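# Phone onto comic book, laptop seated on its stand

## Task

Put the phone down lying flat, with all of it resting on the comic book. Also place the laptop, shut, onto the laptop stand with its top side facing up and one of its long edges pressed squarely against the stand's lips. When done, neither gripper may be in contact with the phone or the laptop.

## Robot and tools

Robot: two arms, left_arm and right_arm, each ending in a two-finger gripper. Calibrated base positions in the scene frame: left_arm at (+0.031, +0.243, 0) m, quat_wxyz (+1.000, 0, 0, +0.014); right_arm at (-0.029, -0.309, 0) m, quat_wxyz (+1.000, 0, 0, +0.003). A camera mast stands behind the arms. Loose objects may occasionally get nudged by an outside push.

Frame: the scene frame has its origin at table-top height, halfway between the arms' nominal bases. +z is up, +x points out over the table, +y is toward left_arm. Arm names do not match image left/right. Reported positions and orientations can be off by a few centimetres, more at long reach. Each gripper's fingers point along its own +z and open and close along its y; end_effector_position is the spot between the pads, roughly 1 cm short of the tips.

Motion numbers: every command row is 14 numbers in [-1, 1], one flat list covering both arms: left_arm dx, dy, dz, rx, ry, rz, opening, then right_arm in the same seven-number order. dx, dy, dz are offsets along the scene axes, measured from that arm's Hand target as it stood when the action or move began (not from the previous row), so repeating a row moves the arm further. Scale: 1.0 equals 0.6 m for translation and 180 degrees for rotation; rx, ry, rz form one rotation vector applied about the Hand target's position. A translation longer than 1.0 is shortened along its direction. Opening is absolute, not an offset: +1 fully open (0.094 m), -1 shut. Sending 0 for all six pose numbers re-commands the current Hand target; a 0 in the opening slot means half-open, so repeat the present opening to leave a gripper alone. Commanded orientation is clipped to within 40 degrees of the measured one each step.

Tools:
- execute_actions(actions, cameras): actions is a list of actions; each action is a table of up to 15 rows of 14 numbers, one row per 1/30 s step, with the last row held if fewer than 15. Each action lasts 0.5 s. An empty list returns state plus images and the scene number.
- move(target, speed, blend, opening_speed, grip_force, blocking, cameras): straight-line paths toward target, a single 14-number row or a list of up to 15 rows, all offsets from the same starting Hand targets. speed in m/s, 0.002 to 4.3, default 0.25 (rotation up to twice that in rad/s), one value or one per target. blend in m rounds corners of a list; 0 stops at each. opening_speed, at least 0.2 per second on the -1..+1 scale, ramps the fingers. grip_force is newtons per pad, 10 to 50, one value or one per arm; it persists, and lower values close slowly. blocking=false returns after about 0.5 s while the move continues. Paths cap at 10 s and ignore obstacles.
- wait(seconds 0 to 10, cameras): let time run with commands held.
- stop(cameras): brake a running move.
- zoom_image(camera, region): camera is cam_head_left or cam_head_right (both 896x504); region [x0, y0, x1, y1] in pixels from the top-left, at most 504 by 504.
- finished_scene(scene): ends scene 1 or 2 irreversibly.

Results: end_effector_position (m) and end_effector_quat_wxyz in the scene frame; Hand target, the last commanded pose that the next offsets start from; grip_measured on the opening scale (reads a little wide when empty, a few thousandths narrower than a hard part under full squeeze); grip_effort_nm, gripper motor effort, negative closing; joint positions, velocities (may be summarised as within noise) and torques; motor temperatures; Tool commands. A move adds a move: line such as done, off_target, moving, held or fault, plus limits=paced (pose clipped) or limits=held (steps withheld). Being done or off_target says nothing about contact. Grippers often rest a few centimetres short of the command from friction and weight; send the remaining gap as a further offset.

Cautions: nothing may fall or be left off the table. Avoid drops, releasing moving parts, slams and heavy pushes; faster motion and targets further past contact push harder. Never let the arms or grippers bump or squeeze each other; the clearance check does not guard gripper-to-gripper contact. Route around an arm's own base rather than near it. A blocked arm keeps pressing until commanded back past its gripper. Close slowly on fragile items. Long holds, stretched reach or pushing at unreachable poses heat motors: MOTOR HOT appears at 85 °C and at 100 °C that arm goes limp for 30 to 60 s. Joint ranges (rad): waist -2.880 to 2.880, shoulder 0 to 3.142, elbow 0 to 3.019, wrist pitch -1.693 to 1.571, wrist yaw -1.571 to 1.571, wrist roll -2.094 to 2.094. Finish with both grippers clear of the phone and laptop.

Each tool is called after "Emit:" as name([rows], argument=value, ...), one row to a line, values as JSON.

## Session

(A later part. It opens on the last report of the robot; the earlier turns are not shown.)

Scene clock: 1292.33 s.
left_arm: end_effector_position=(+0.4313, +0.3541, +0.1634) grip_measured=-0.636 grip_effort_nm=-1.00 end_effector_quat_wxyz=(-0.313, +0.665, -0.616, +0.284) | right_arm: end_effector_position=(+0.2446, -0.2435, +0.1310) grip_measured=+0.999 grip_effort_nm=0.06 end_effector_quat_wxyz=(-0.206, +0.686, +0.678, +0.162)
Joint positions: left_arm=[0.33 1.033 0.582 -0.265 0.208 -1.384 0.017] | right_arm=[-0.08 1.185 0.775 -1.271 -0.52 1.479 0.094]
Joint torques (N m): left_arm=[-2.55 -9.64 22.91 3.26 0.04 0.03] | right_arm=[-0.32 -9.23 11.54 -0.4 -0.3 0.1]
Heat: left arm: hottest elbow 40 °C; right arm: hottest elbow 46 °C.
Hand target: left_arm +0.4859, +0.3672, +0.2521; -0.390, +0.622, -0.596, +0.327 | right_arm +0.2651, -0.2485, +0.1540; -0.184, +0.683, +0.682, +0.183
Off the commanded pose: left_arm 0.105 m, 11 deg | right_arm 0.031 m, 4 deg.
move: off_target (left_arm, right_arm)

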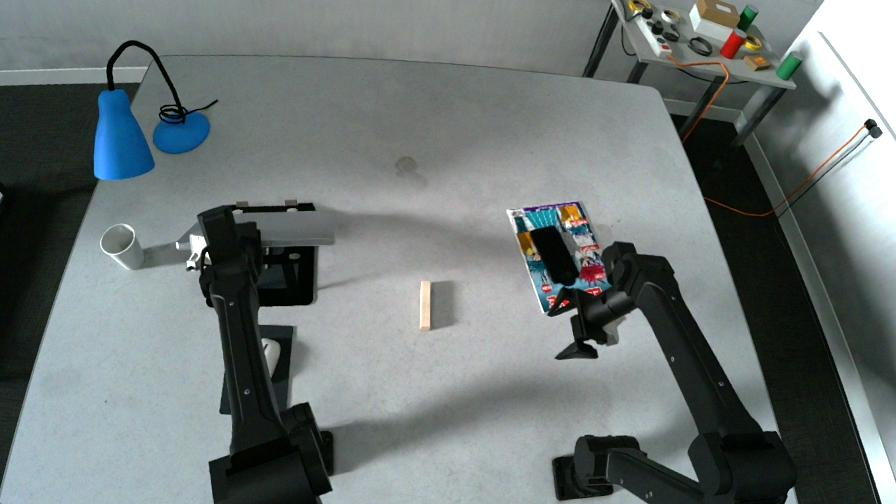

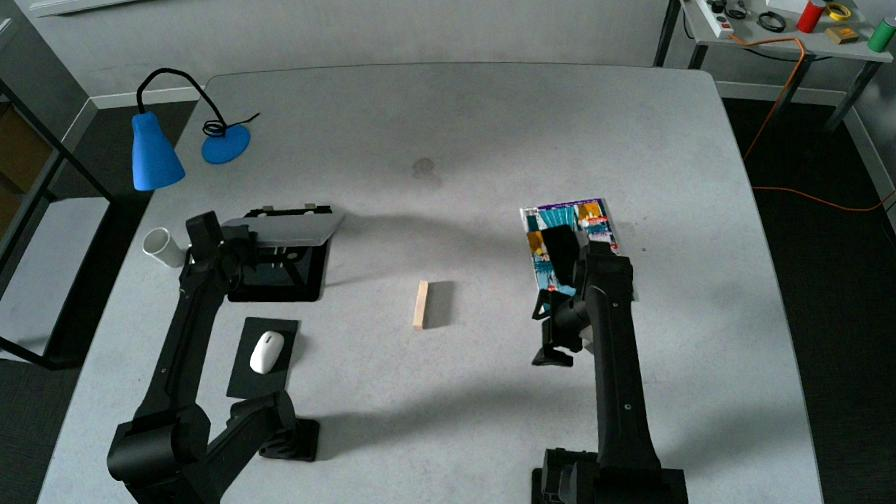

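Emit:
move([
  [0.0, 0.005, 0.058, 0, 0, 0, -0.8, 0, 0, 0, 0, 0, 0, 1],
  [0.05, 0.008, 0.058, 0, 0, 0, -0.8, 0, 0, 0, 0, 0, 0, 1],
], speed=0.1, cameras=["all"])

Scene clock: 1309.80 s.
left_arm: end_effector_position=(+0.4477, +0.3568, +0.1687) grip_measured=-0.636 grip_effort_nm=-1.01 end_effector_quat_wxyz=(-0.292, +0.674, -0.623, +0.269) | right_arm: end_effector_position=(+0.2446, -0.2435, +0.1310) grip_measured=+0.999 grip_effort_nm=0.05 end_effector_quat_wxyz=(-0.206, +0.686, +0.678, +0.162)
Joint positions: left_arm=[0.316 1.093 0.665 -0.344 0.191 -1.385 0.017] | right_arm=[-0.08 1.185 0.775 -1.271 -0.52 1.479 0.094]
Joint torques (N m): left_arm=[-2.67 -11.81 26.07 3.36 0.18 -0.04] | right_arm=[-0.38 -9.29 11.55 -0.43 -0.3 0.1]
Motor temperatures (°C): left_arm=[22 26 45 24 27 24 30] | right_arm=[26 33 46 25 25 23 24]
Heat: left arm: hottest elbow 45 °C; right arm: hottest elbow 46 °C.
Hand target: left_arm +0.5159, +0.3719, +0.2869; -0.390, +0.622, -0.596, +0.327 | right_arm +0.2651, -0.2485, +0.1540; -0.184, +0.683, +0.682, +0.183
Off the commanded pose: left_arm 0.137 m, 15 deg | right_arm 0.031 m, 4 deg.
move: off_target (left_arm, right_arm)

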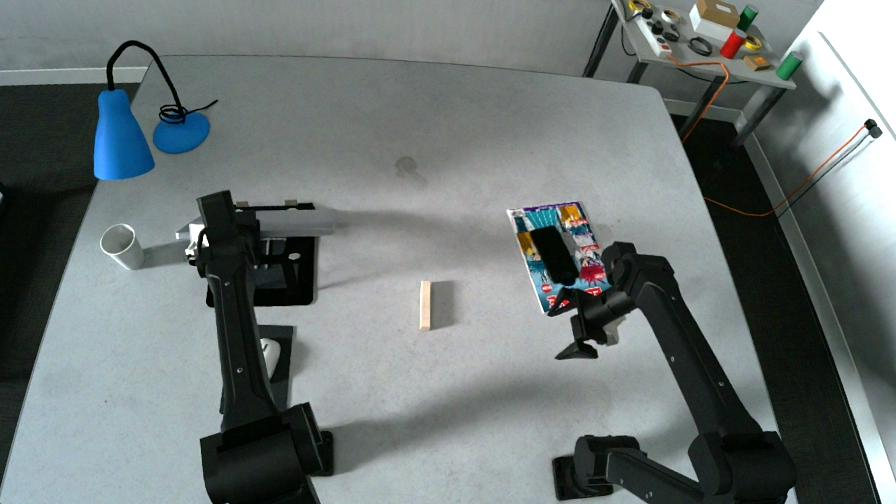

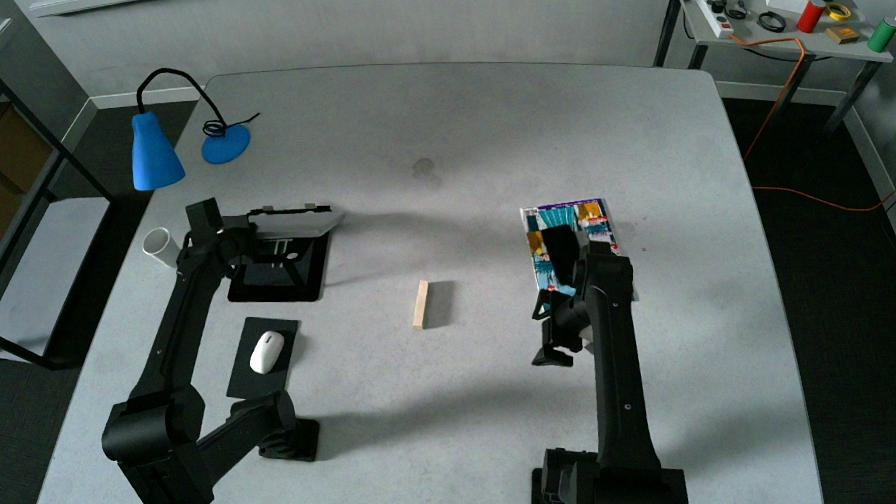

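Emit:
zoom_image(camera="cam_head_left", region=[150, 180, 350, 320])

Emit:
zoom_image(camera="cam_head_right", region=[160, 190, 360, 320])

Scaled by 2.520.

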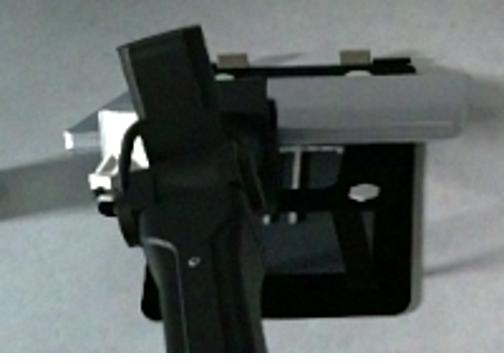

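Scaled by 2.520.

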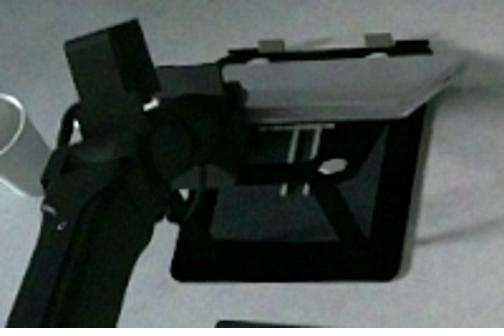

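Emit:
move(target=[0.06, 0.0, 0.0, 0, -0.02, 0, -0.8, 0, 0, 0, 0, 0, 0, 1], speed=0.1, cameras=["all"])

Scene clock: 1326.20 s.
left_arm: end_effector_position=(+0.4682, +0.3541, +0.1565) grip_measured=-0.636 grip_effort_nm=-1.01 end_effector_quat_wxyz=(-0.295, +0.672, -0.622, +0.274) | right_arm: end_effector_position=(+0.2446, -0.2435, +0.1310) grip_measured=+0.999 grip_effort_nm=0.06 end_effector_quat_wxyz=(-0.206, +0.686, +0.678, +0.162)
Joint positions: left_arm=[0.29 1.166 0.674 -0.264 0.179 -1.407 0.017] | right_arm=[-0.08 1.185 0.775 -1.271 -0.52 1.479 0.094]
Joint torques (N m): left_arm=[-2.84 -13.45 26.4 4.68 0.23 -0.14] | right_arm=[-0.38 -9.29 11.55 -0.42 -0.29 0.09]
Motor temperatures (°C): left_arm=[22 27 50 24 27 24 30] | right_arm=[26 33 46 25 25 23 24]
Heat: left arm: hottest elbow 50 °C; right arm: hottest elbow 46 °C.
Hand target: left_arm +0.5519, +0.3719, +0.2869; -0.408, +0.611, -0.583, +0.346 | right_arm +0.2651, -0.2485, +0.1540; -0.184, +0.683, +0.682, +0.183
Off the commanded pose: left_arm 0.156 m, 17 deg | right_arm 0.031 m, 4 deg.
move: off_target (left_arm, right_arm)

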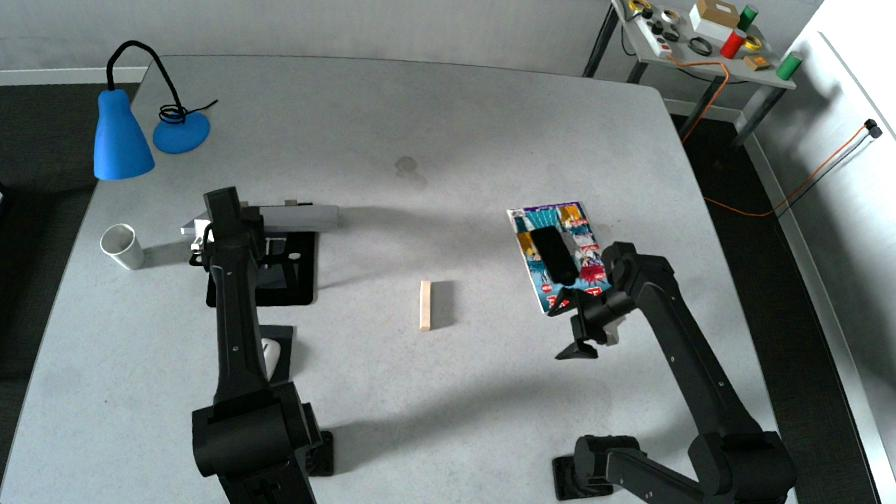

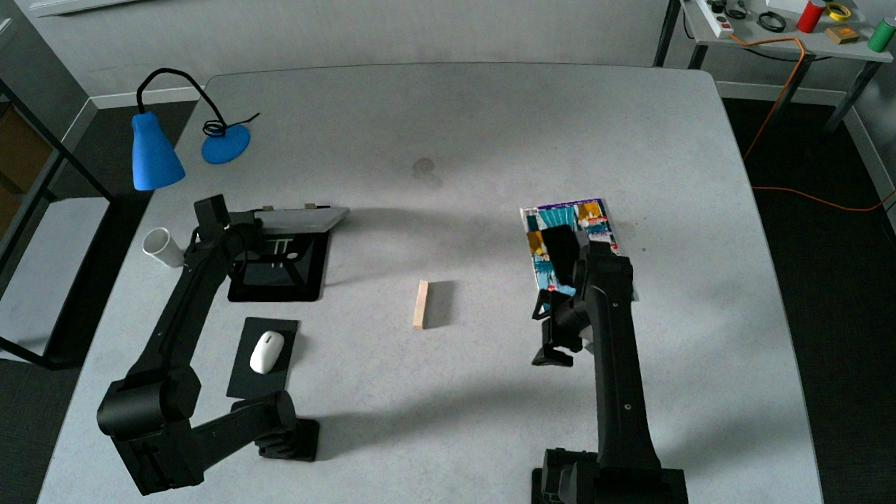

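Emit:
zoom_image(camera="cam_head_left", region=[160, 180, 360, 320])

Emit:
zoom_image(camera="cam_head_right", region=[170, 180, 370, 320])

Scaled by 2.520.

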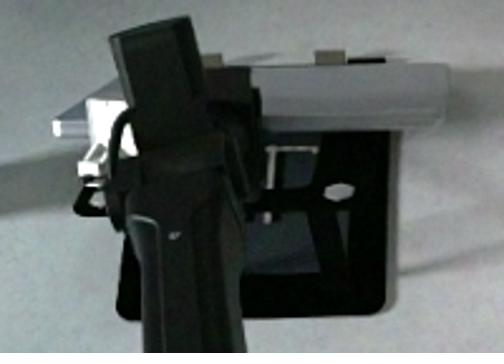

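Scaled by 2.520.

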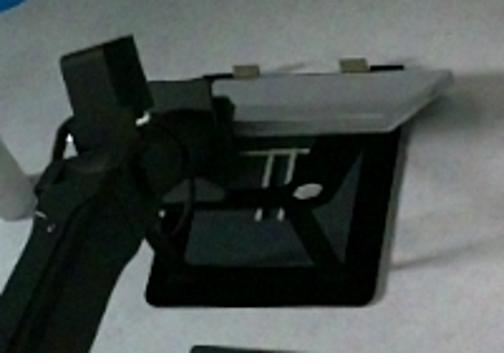

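Emit:
move(target=[0.008, 0.0, -0.05, 0, 0.0, 0, -0.8, 0, 0, 0, 0, 0, 0, 1], speed=0.08, cameras=["all"])

Scene clock: 1337.73 s.
left_arm: end_effector_position=(+0.4855, +0.3580, +0.1430) grip_measured=-0.636 grip_effort_nm=-1.01 end_effector_quat_wxyz=(-0.305, +0.668, -0.618, +0.280) | right_arm: end_effector_position=(+0.2446, -0.2435, +0.1310) grip_measured=+0.999 grip_effort_nm=0.06 end_effector_quat_wxyz=(-0.206, +0.686, +0.678, +0.162)
Joint positions: left_arm=[0.285 1.238 0.674 -0.166 0.174 -1.413 0.017] | right_arm=[-0.08 1.185 0.775 -1.271 -0.52 1.479 0.094]
Joint torques (N m): left_arm=[-2.55 -14.45 22.89 4.89 0.25 -0.12] | right_arm=[-0.26 -9.23 11.56 -0.43 -0.3 0.09]
Motor temperatures (°C): left_arm=[22 27 58 25 27 24 30] | right_arm=[26 33 46 25 25 23 24]
Heat: left arm: hottest elbow 58 °C; right arm: hottest elbow 46 °C.
Hand target: left_arm +0.5567, +0.3719, +0.2570; -0.408, +0.611, -0.583, +0.346 | right_arm +0.2651, -0.2485, +0.1540; -0.184, +0.683, +0.682, +0.183
Off the commanded pose: left_arm 0.135 m, 16 deg | right_arm 0.031 m, 4 deg.
move: off_target (left_arm, right_arm)

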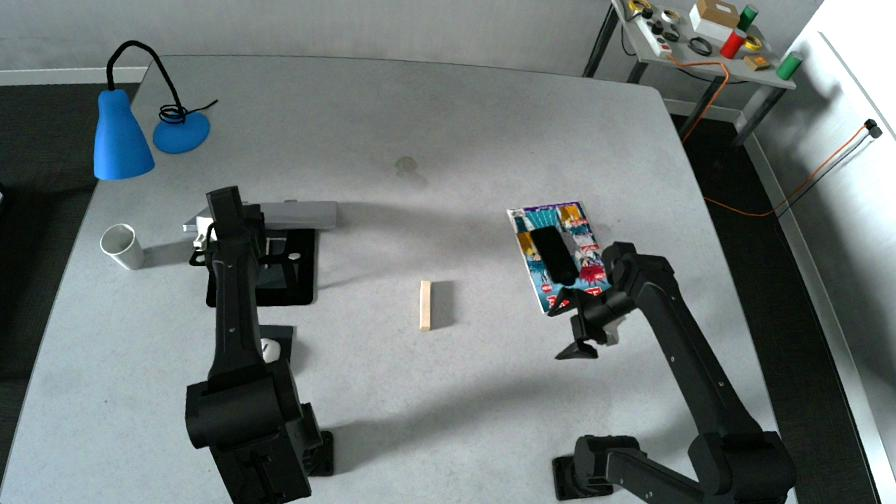

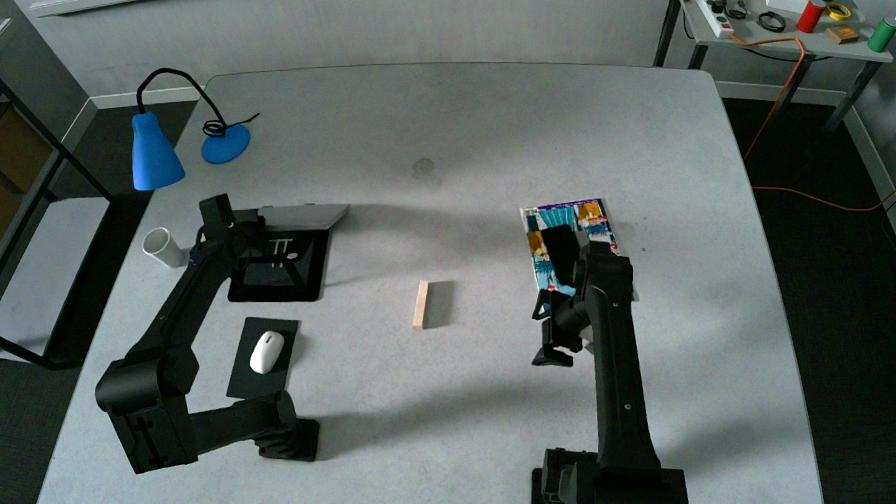

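Emit:
zoom_image(camera="cam_head_left", region=[160, 180, 360, 320])

Emit:
zoom_image(camera="cam_head_right", region=[170, 180, 370, 320])

Scaled by 2.520.

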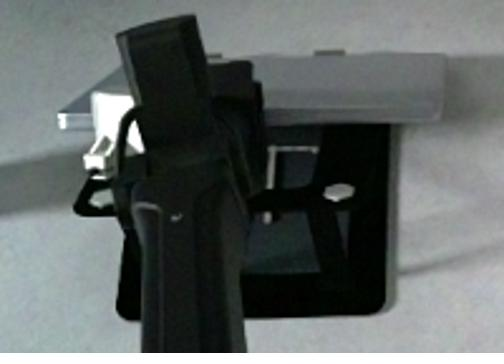

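Scaled by 2.520.

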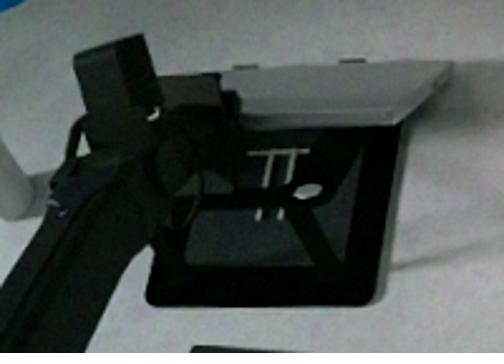

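Emit:
move(target=[-0.02, 0.0, -0.08, 0, 0.028, 0, -0.8, 0, 0, 0, 0, 0, 0, 1], speed=0.08, cameras=["all"])

Scene clock: 1350.23 s.
left_arm: end_effector_position=(+0.4919, +0.3611, +0.1331) grip_measured=-0.636 grip_effort_nm=-1.01 end_effector_quat_wxyz=(-0.309, +0.668, -0.617, +0.277) | right_arm: end_effector_position=(+0.2446, -0.2435, +0.1310) grip_measured=+0.999 grip_effort_nm=0.06 end_effector_quat_wxyz=(-0.206, +0.686, +0.678, +0.162)
Joint positions: left_arm=[0.284 1.276 0.674 -0.125 0.165 -1.412 0.017] | right_arm=[-0.08 1.185 0.775 -1.271 -0.52 1.479 0.094]
Joint torques (N m): left_arm=[-2.26 -12.57 19.41 3.64 -0.1 0.14] | right_arm=[-0.32 -9.23 11.54 -0.43 -0.29 0.09]
Motor temperatures (°C): left_arm=[22 27 60 25 27 24 30] | right_arm=[26 33 47 25 25 23 24]
Heat: left arm: hottest elbow 60 °C; right arm: hottest elbow 47 °C.
Hand target: left_arm +0.5447, +0.3720, +0.2090; -0.382, +0.626, -0.601, +0.319 | right_arm +0.2651, -0.2485, +0.1540; -0.184, +0.683, +0.682, +0.183
Off the commanded pose: left_arm 0.093 m, 11 deg | right_arm 0.031 m, 4 deg.
move: off_target (left_arm, right_arm)

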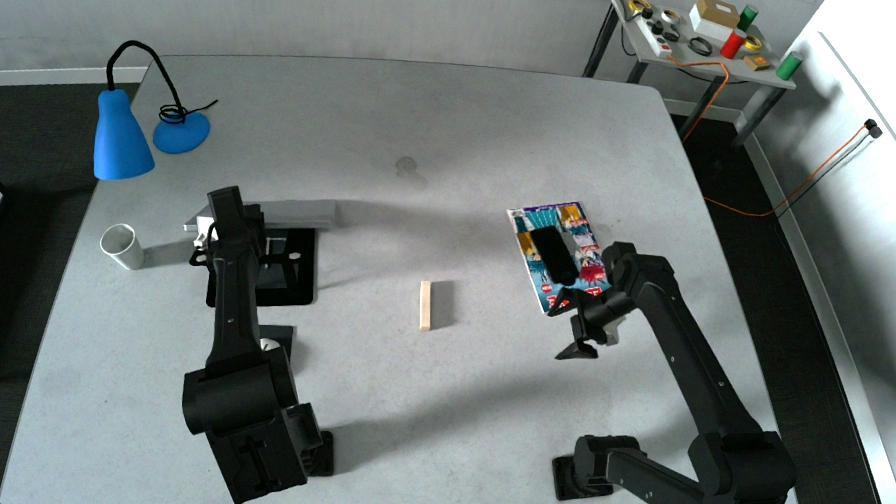

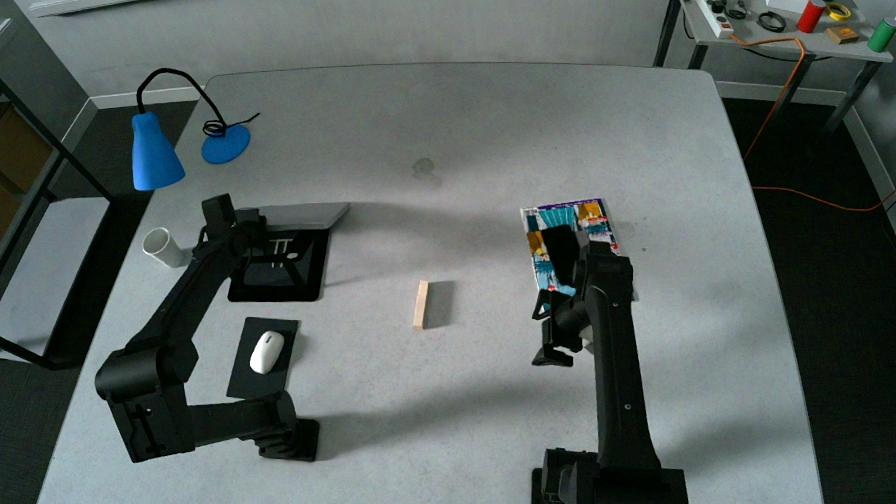

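Emit:
zoom_image(camera="cam_head_left", region=[220, 180, 360, 280])

Emit:
zoom_image(camera="cam_head_right", region=[230, 180, 370, 280])

Scaled by 3.600.

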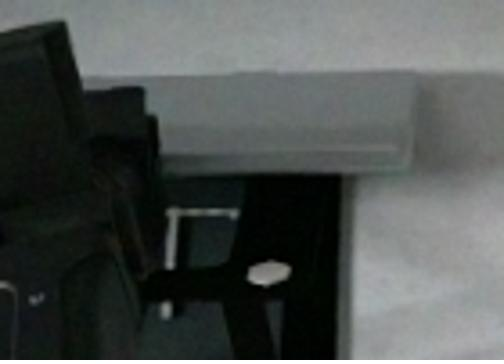

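Scaled by 3.600.

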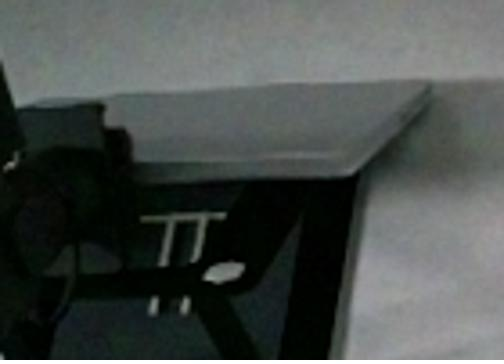

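Emit:
move(target=[-0.015, 0.0, -0.055, 0, 0.02, 0, -0.8, 0, 0, 0, 0, 0, 0, 1], speed=0.08, cameras=["all"])

Scene clock: 1364.03 s.
left_arm: end_effector_position=(+0.4926, +0.3625, +0.1309) grip_measured=-0.636 grip_effort_nm=-1.00 end_effector_quat_wxyz=(-0.311, +0.667, -0.619, +0.274) | right_arm: end_effector_position=(+0.2446, -0.2435, +0.1310) grip_measured=+0.999 grip_effort_nm=0.06 end_effector_quat_wxyz=(-0.206, +0.686, +0.678, +0.162)
Joint positions: left_arm=[0.284 1.283 0.674 -0.12 0.159 -1.405 0.017] | right_arm=[-0.08 1.185 0.775 -1.271 -0.52 1.479 0.094]
Joint torques (N m): left_arm=[-2.37 -9.76 17.31 3.78 -0.14 0.24] | right_arm=[-0.38 -9.23 11.52 -0.42 -0.3 0.09]
Motor temperatures (°C): left_arm=[22 27 59 25 27 24 30] | right_arm=[26 33 47 25 25 23 24]
Heat: left arm: hottest elbow 59 °C; right arm: hottest elbow 47 °C.
Hand target: left_arm +0.5357, +0.3720, +0.1759; -0.363, +0.635, -0.612, +0.299 | right_arm +0.2651, -0.2485, +0.1540; -0.184, +0.683, +0.682, +0.183
Off the commanded pose: left_arm 0.063 m, 8 deg | right_arm 0.031 m, 4 deg.
move: off_target (left_arm, right_arm)

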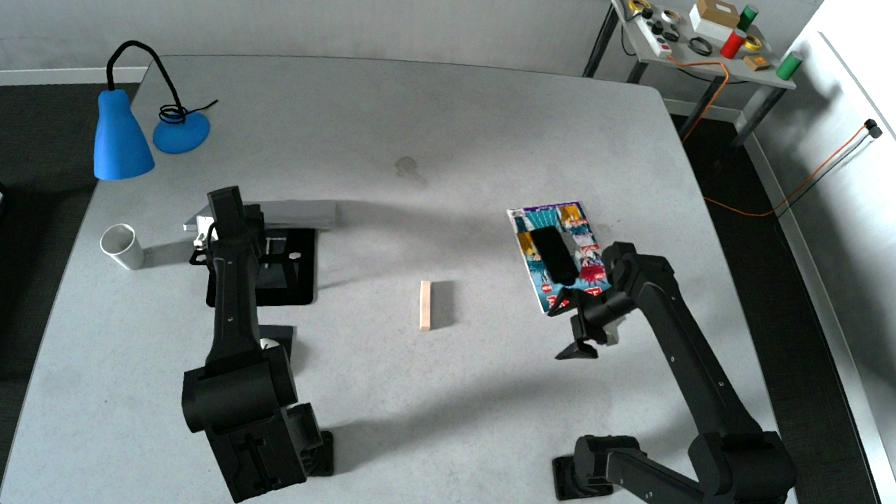

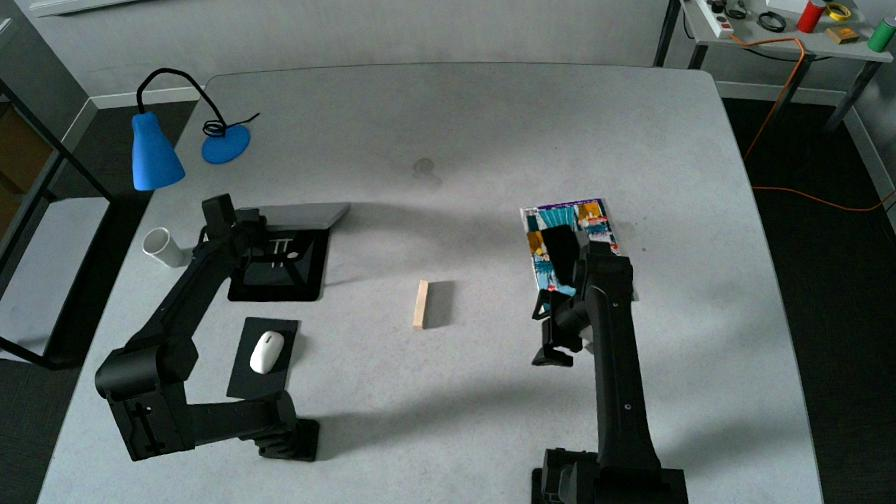

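Emit:
move(target=[-0.015, 0.0, -0.06, 0, 0.0, 0, -0.8, 0, 0, 0, 0, 0, 0, 1], speed=0.08, cameras=["all"])

Scene clock: 1367.40 s.
left_arm: end_effector_position=(+0.5067, +0.3655, +0.1278) grip_measured=-0.636 grip_effort_nm=-1.00 end_effector_quat_wxyz=(-0.326, +0.660, -0.613, +0.289) | right_arm: end_effector_position=(+0.2446, -0.2435, +0.1310) grip_measured=+0.999 grip_effort_nm=0.06 end_effector_quat_wxyz=(-0.206, +0.686, +0.678, +0.162)
Joint positions: left_arm=[0.284 1.327 0.674 -0.028 0.168 -1.412 0.017] | right_arm=[-0.08 1.185 0.775 -1.271 -0.52 1.479 0.094]
Joint torques (N m): left_arm=[-1.73 -8.7 11.33 4.72 -0.28 0.33] | right_arm=[-0.32 -9.23 11.56 -0.43 -0.29 0.1]
Motor temperatures (°C): left_arm=[22 27 59 25 27 24 30] | right_arm=[26 33 47 25 25 23 24]
Heat: left arm: hottest elbow 59 °C; right arm: hottest elbow 47 °C.
Hand target: left_arm +0.5267, +0.3720, +0.1401; -0.363, +0.635, -0.612, +0.299 | right_arm +0.2651, -0.2485, +0.1540; -0.184, +0.683, +0.682, +0.183
Off the commanded pose: left_arm 0.024 m, 5 deg | right_arm 0.031 m, 4 deg.
move: off_target (left_arm, right_arm)

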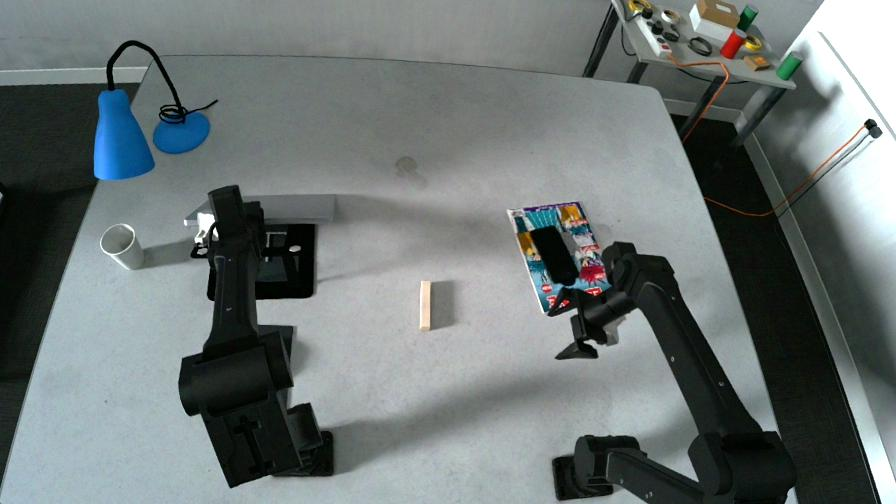

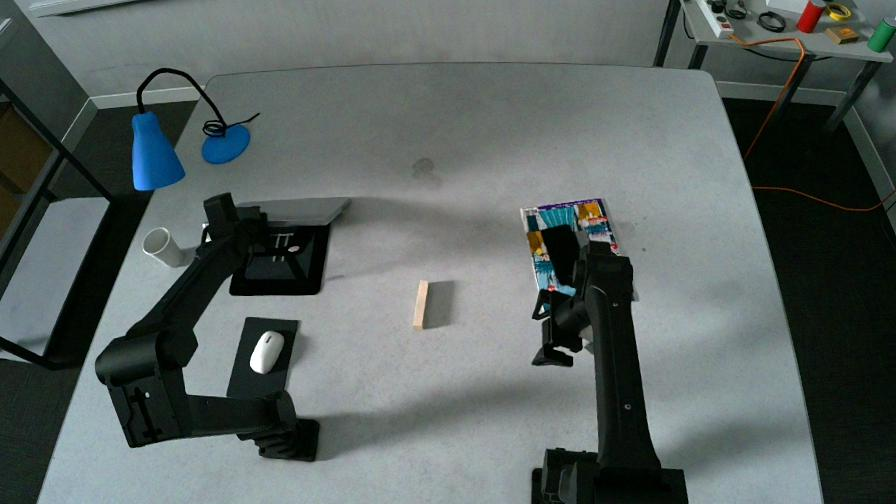

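Emit:
zoom_image(camera="cam_head_left", region=[170, 170, 350, 310])

Emit:
zoom_image(camera="cam_head_right", region=[190, 170, 370, 310])

Scaled by 2.800.

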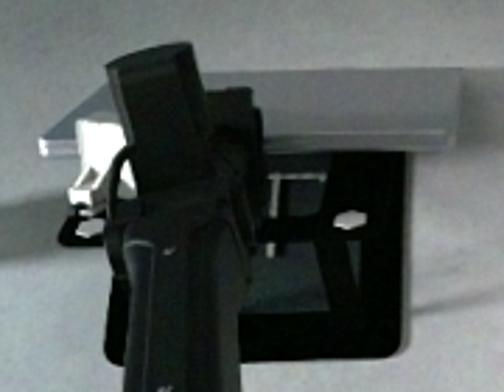

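Scaled by 2.800.

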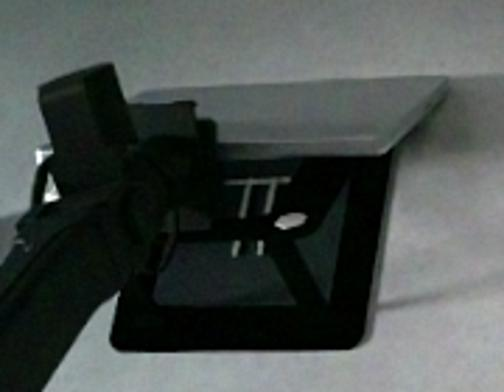

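Emit:
move(target=[0.0, 0.0, 0.005, 0, 0.0, 0, -0.25, 0, 0, 0, 0, 0, 0, 1], speed=0.08, opening_speed=0.3, cameras=["all"])

Scene clock: 1389.90 s.
left_arm: end_effector_position=(+0.5095, +0.3666, +0.1279) grip_measured=-0.252 grip_effort_nm=0.07 end_effector_quat_wxyz=(-0.332, +0.656, -0.613, +0.290) | right_arm: end_effector_position=(+0.2446, -0.2435, +0.1310) grip_measured=+0.999 grip_effort_nm=0.06 end_effector_quat_wxyz=(-0.206, +0.686, +0.678, +0.162)
Joint positions: left_arm=[0.284 1.335 0.674 -0.008 0.166 -1.407 0.035] | right_arm=[-0.08 1.185 0.775 -1.271 -0.52 1.479 0.094]
Joint torques (N m): left_arm=[-1.61 -9.64 11.48 3.73 -0.24 0.26] | right_arm=[-0.32 -9.17 11.55 -0.44 -0.3 0.09]
Motor temperatures (°C): left_arm=[22 27 52 25 27 24 30] | right_arm=[26 33 47 25 24 23 24]
Heat: left arm: hottest elbow 52 °C; right arm: hottest elbow 47 °C.
Hand target: left_arm +0.5267, +0.3720, +0.1429; -0.363, +0.635, -0.612, +0.299 | right_arm +0.2651, -0.2485, +0.1540; -0.184, +0.683, +0.682, +0.183
Off the commanded pose: left_arm 0.023 m, 4 deg | right_arm 0.031 m, 4 deg.
move: off_target (left_arm, right_arm)

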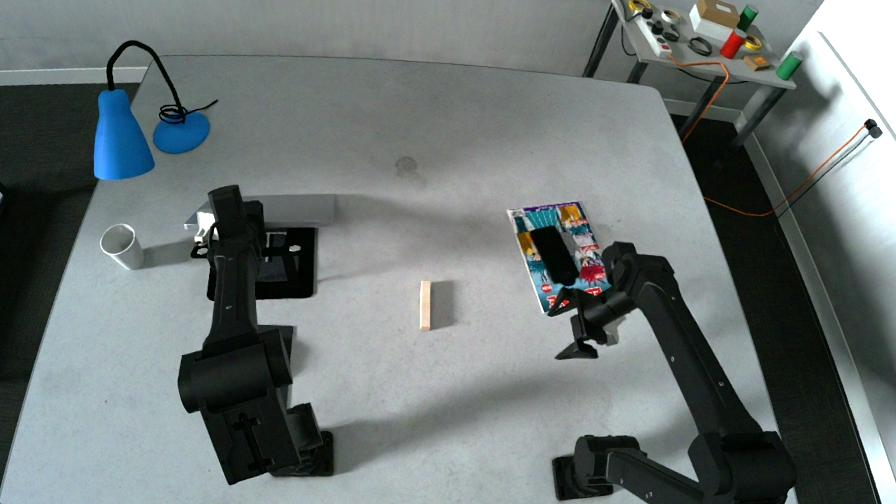

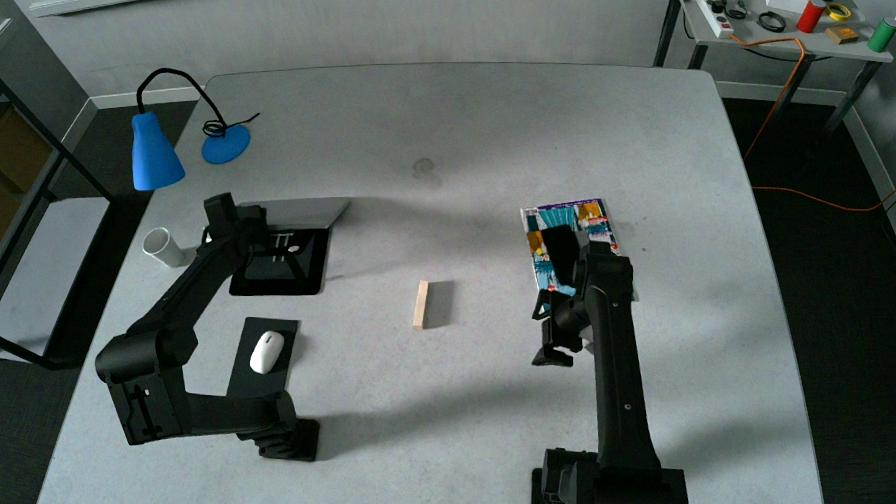

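Emit:
move(target=[-0.1, -0.01, -0.013, 0, 0.0, 0, -0.25, 0, 0, 0, 0, 0, 0, 1], speed=0.06, cameras=["all"])

Scene clock: 1394.53 s.
left_arm: end_effector_position=(+0.4844, +0.3620, +0.1456) grip_measured=-0.251 grip_effort_nm=0.07 end_effector_quat_wxyz=(-0.361, +0.640, -0.602, +0.313) | right_arm: end_effector_position=(+0.2446, -0.2435, +0.1310) grip_measured=+0.999 grip_effort_nm=0.05 end_effector_quat_wxyz=(-0.206, +0.686, +0.678, +0.162)
Joint positions: left_arm=[0.299 1.226 0.585 0.055 0.189 -1.405 0.035] | right_arm=[-0.08 1.185 0.775 -1.271 -0.52 1.479 0.094]
Joint torques (N m): left_arm=[0.62 -10.52 6.23 1.73 0.17 0.52] | right_arm=[-0.38 -9.17 11.52 -0.43 -0.3 0.1]
Heat: left arm: hottest elbow 51 °C; right arm: hottest elbow 47 °C.
Hand target: left_arm +0.4667, +0.3660, +0.1351; -0.363, +0.635, -0.612, +0.299 | right_arm +0.2651, -0.2485, +0.1540; -0.184, +0.683, +0.682, +0.183
Off the commanded pose: left_arm 0.021 m, 2 deg | right_arm 0.031 m, 4 deg.
move: off_target (left_arm, right_arm)

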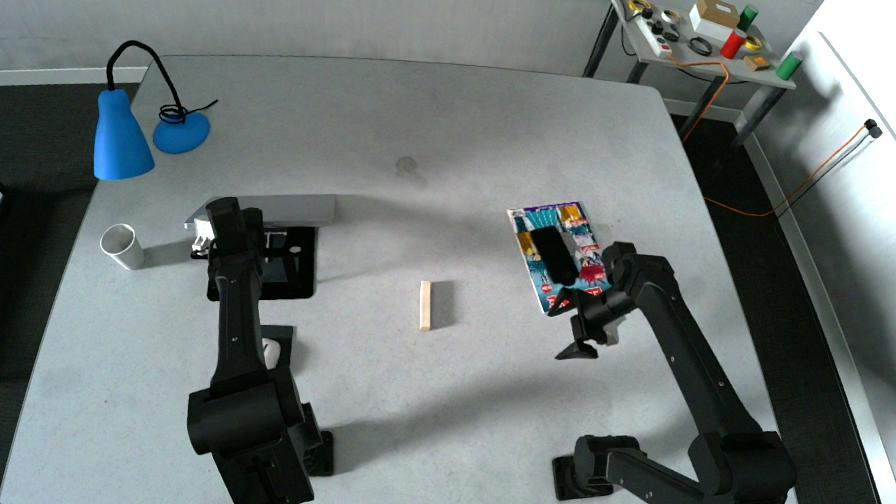

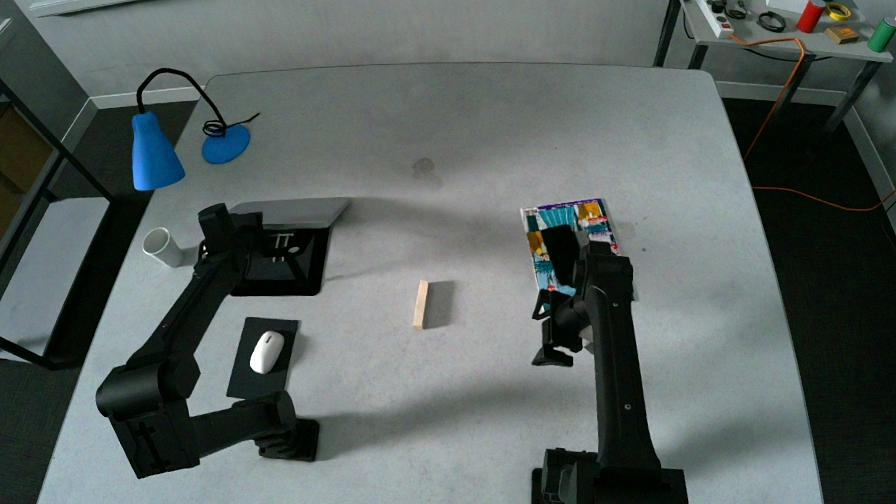

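Emit:
zoom_image(camera="cam_head_left", region=[170, 170, 350, 310])

Emit:
zoom_image(camera="cam_head_right", region=[190, 170, 370, 310])

Scaled by 2.800.

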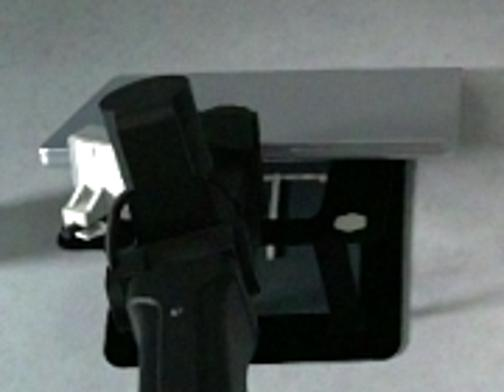

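Scaled by 2.800.

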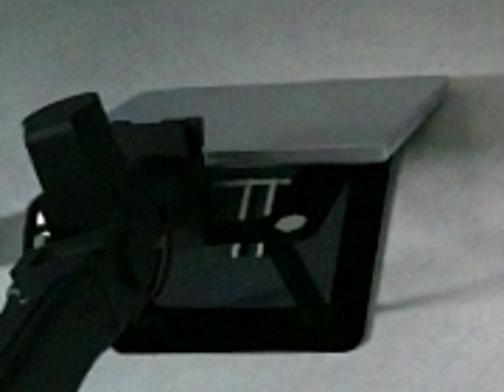

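Emit:
move(target=[-0.06, -0.005, -0.045, 0, 0.02, 0, -0.25, 0, 0, 0, 0, 0, 0, 1], speed=0.06, cameras=["all"])

Scene clock: 1403.50 s.
left_arm: end_effector_position=(+0.4588, +0.3612, +0.1413) grip_measured=-0.252 grip_effort_nm=0.11 end_effector_quat_wxyz=(-0.366, +0.635, -0.606, +0.309) | right_arm: end_effector_position=(+0.2446, -0.2435, +0.1310) grip_measured=+0.999 grip_effort_nm=0.05 end_effector_quat_wxyz=(-0.206, +0.686, +0.678, +0.162)
Joint positions: left_arm=[0.322 1.16 0.519 0.056 0.203 -1.377 0.035] | right_arm=[-0.08 1.185 0.775 -1.271 -0.52 1.479 0.094]
Joint torques (N m): left_arm=[0.79 -8.41 4.88 0.57 -0.09 0.51] | right_arm=[-0.38 -9.23 11.55 -0.42 -0.3 0.09]
Heat: left arm: hottest elbow 48 °C; right arm: hottest elbow 47 °C.
Hand target: left_arm +0.4307, +0.3629, +0.1082; -0.344, +0.644, -0.624, +0.279 | right_arm +0.2651, -0.2485, +0.1540; -0.184, +0.683, +0.682, +0.183
Off the commanded pose: left_arm 0.044 m, 5 deg | right_arm 0.031 m, 4 deg.
move: off_target (left_arm, right_arm)

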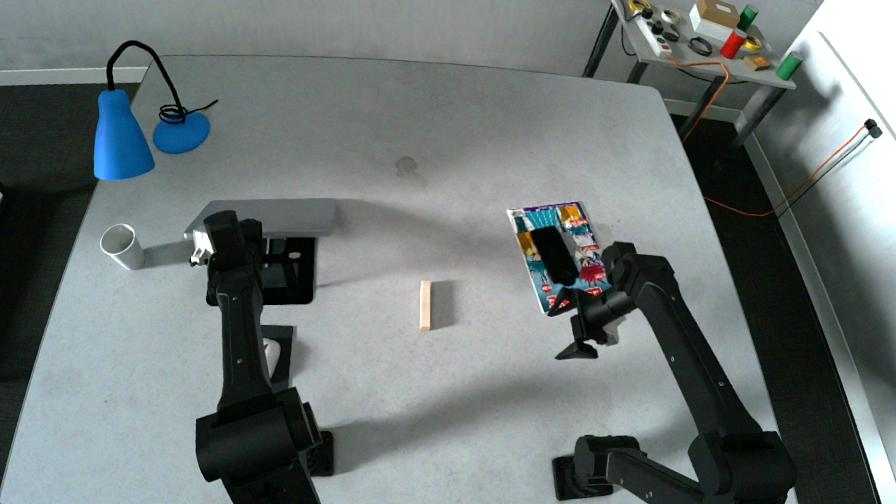

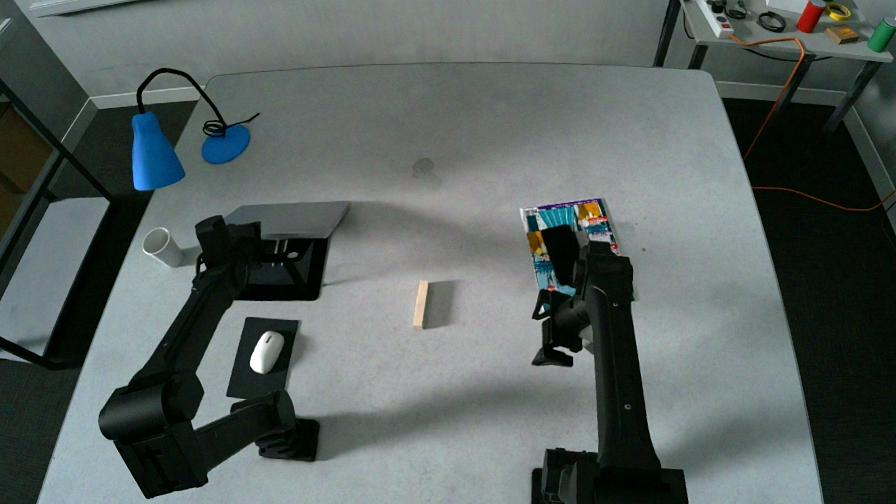

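Emit:
execute_actions(actions=[], cameras=["all"])

Scene clock: 1415.03 s.
left_arm: end_effector_position=(+0.4588, +0.3611, +0.1413) grip_measured=-0.252 grip_effort_nm=0.11 end_effector_quat_wxyz=(-0.366, +0.635, -0.606, +0.309) | right_arm: end_effector_position=(+0.2446, -0.2435, +0.1310) grip_measured=+0.999 grip_effort_nm=0.06 end_effector_quat_wxyz=(-0.206, +0.686, +0.678, +0.162)
Joint positions: left_arm=[0.322 1.16 0.519 0.056 0.204 -1.377 0.035] | right_arm=[-0.08 1.185 0.775 -1.271 -0.52 1.479 0.094]
Joint velocities: within noise
Joint torques (N m): left_arm=[0.62 -8.64 4.79 0.51 -0.07 0.54] | right_arm=[-0.26 -9.23 11.54 -0.43 -0.3 0.1]
Motor temperatures (°C): left_arm=[22 27 45 24 27 24 29] | right_arm=[26 33 47 25 24 23 24]
Heat: left arm: hottest elbow 45 °C; right arm: hottest elbow 47 °C.
Hand target: left_arm +0.4307, +0.3629, +0.1082; -0.344, +0.644, -0.624, +0.279 | right_arm +0.2651, -0.2485, +0.1540; -0.184, +0.683, +0.682, +0.183
Tool commands: left_gripper/opening=-0.25 right_gripper/opening=+1.0
Off the commanded pose: left_arm 0.044 m, 5 deg | right_arm 0.031 m, 4 deg.

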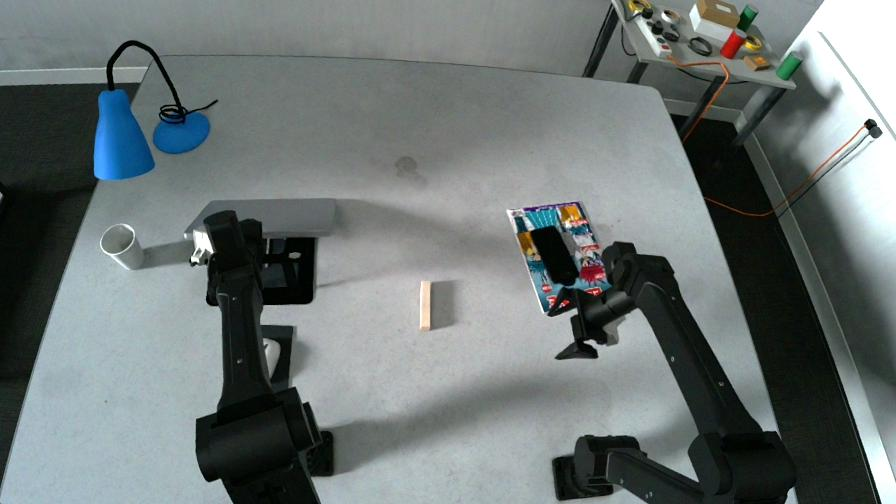

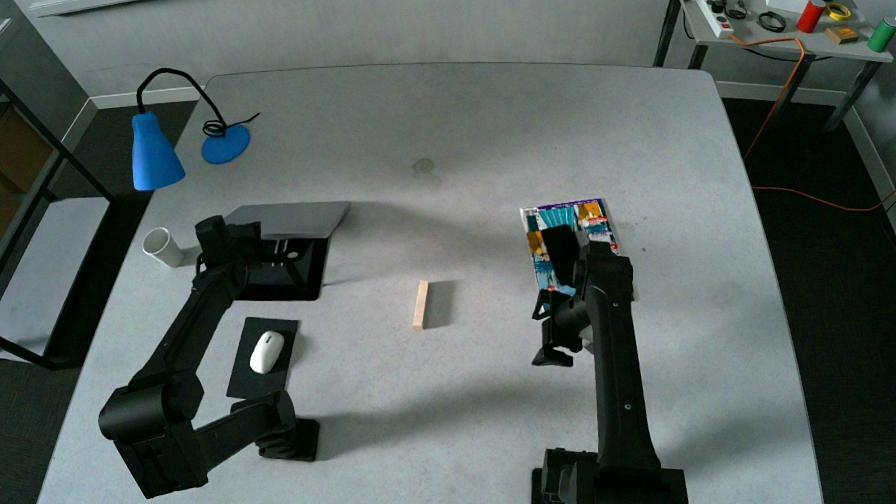

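Emit:
zoom_image(camera="cam_head_left", region=[160, 180, 360, 320])

Emit:
zoom_image(camera="cam_head_right", region=[180, 180, 380, 320])

Scaled by 2.520.

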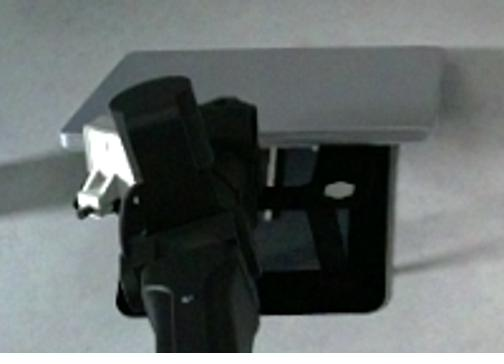

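Scaled by 2.520.

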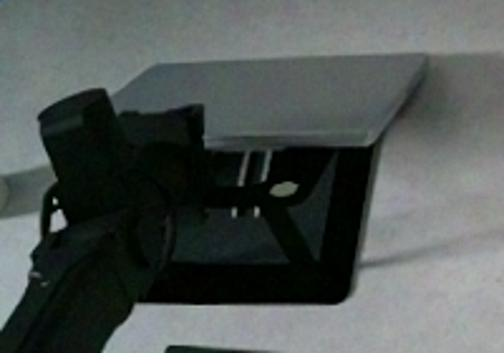

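Emit:
move(target=[-0.0762, -0.008, 0.03, 0, 0, 0, -0.25, 0, 0, 0, 0, 0, 0, 1], speed=0.06, cameras=["all"])

Emit:
zoom_image(camera="cam_head_left", region=[160, 180, 360, 320])

Emit:
zoom_image(camera="cam_head_right", region=[180, 180, 380, 320])

Scene clock: 1441.17 s.
left_arm: end_effector_position=(+0.4050, +0.3570, +0.1469) grip_measured=-0.252 grip_effort_nm=0.11 end_effector_quat_wxyz=(-0.357, +0.640, -0.611, +0.299) | right_arm: end_effector_position=(+0.2446, -0.2435, +0.1310) grip_measured=+0.999 grip_effort_nm=0.05 end_effector_quat_wxyz=(-0.206, +0.686, +0.678, +0.162)
Joint positions: left_arm=[0.375 0.962 0.437 -0.096 0.24 -1.337 0.035] | right_arm=[-0.08 1.185 0.775 -1.271 -0.52 1.479 0.094]
Joint torques (N m): left_arm=[0.38 -7.41 7.12 0.54 0.08 0.47] | right_arm=[-0.38 -9.23 11.54 -0.42 -0.3 0.1]
Heat: left arm: hottest elbow 41 °C; right arm: hottest elbow 47 °C.
Hand target: left_arm +0.3850, +0.3581, +0.1261; -0.344, +0.644, -0.624, +0.279 | right_arm +0.2651, -0.2485, +0.1540; -0.184, +0.683, +0.682, +0.183
Off the commanded pose: left_arm 0.029 m, 3 deg | right_arm 0.031 m, 4 deg.
move: off_target (left_arm, right_arm)

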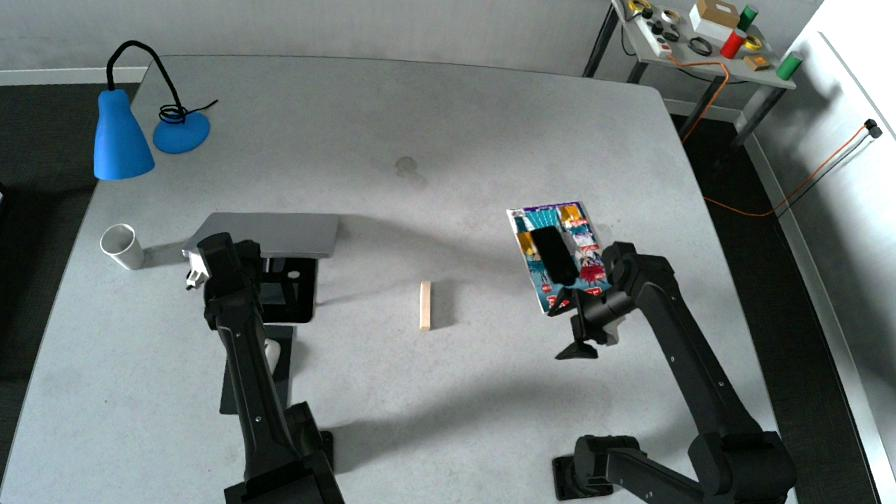

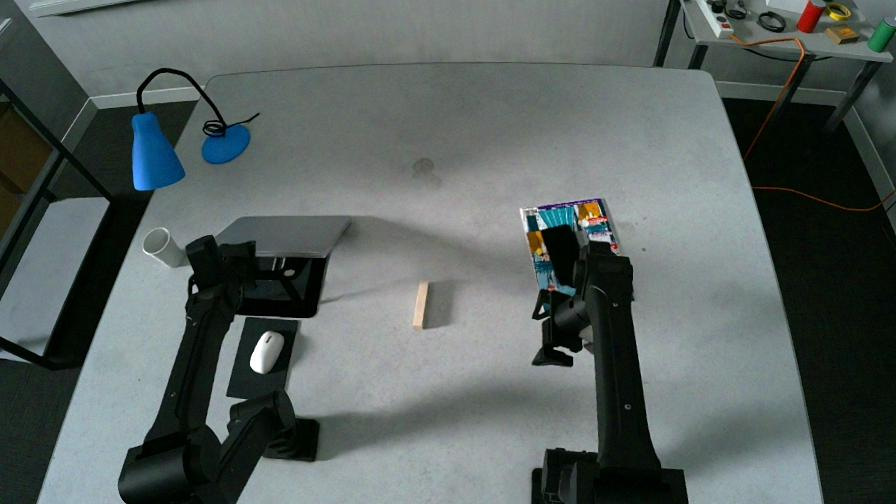

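Scaled by 2.520.

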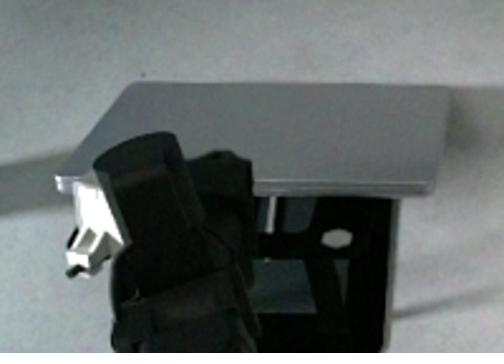

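Scaled by 2.520.

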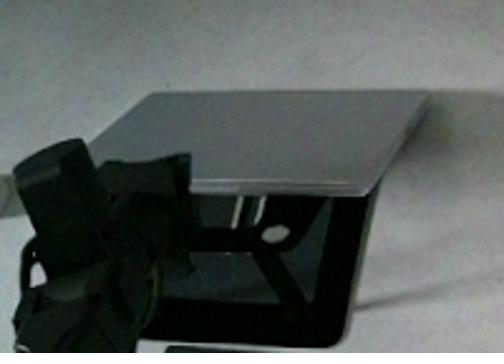

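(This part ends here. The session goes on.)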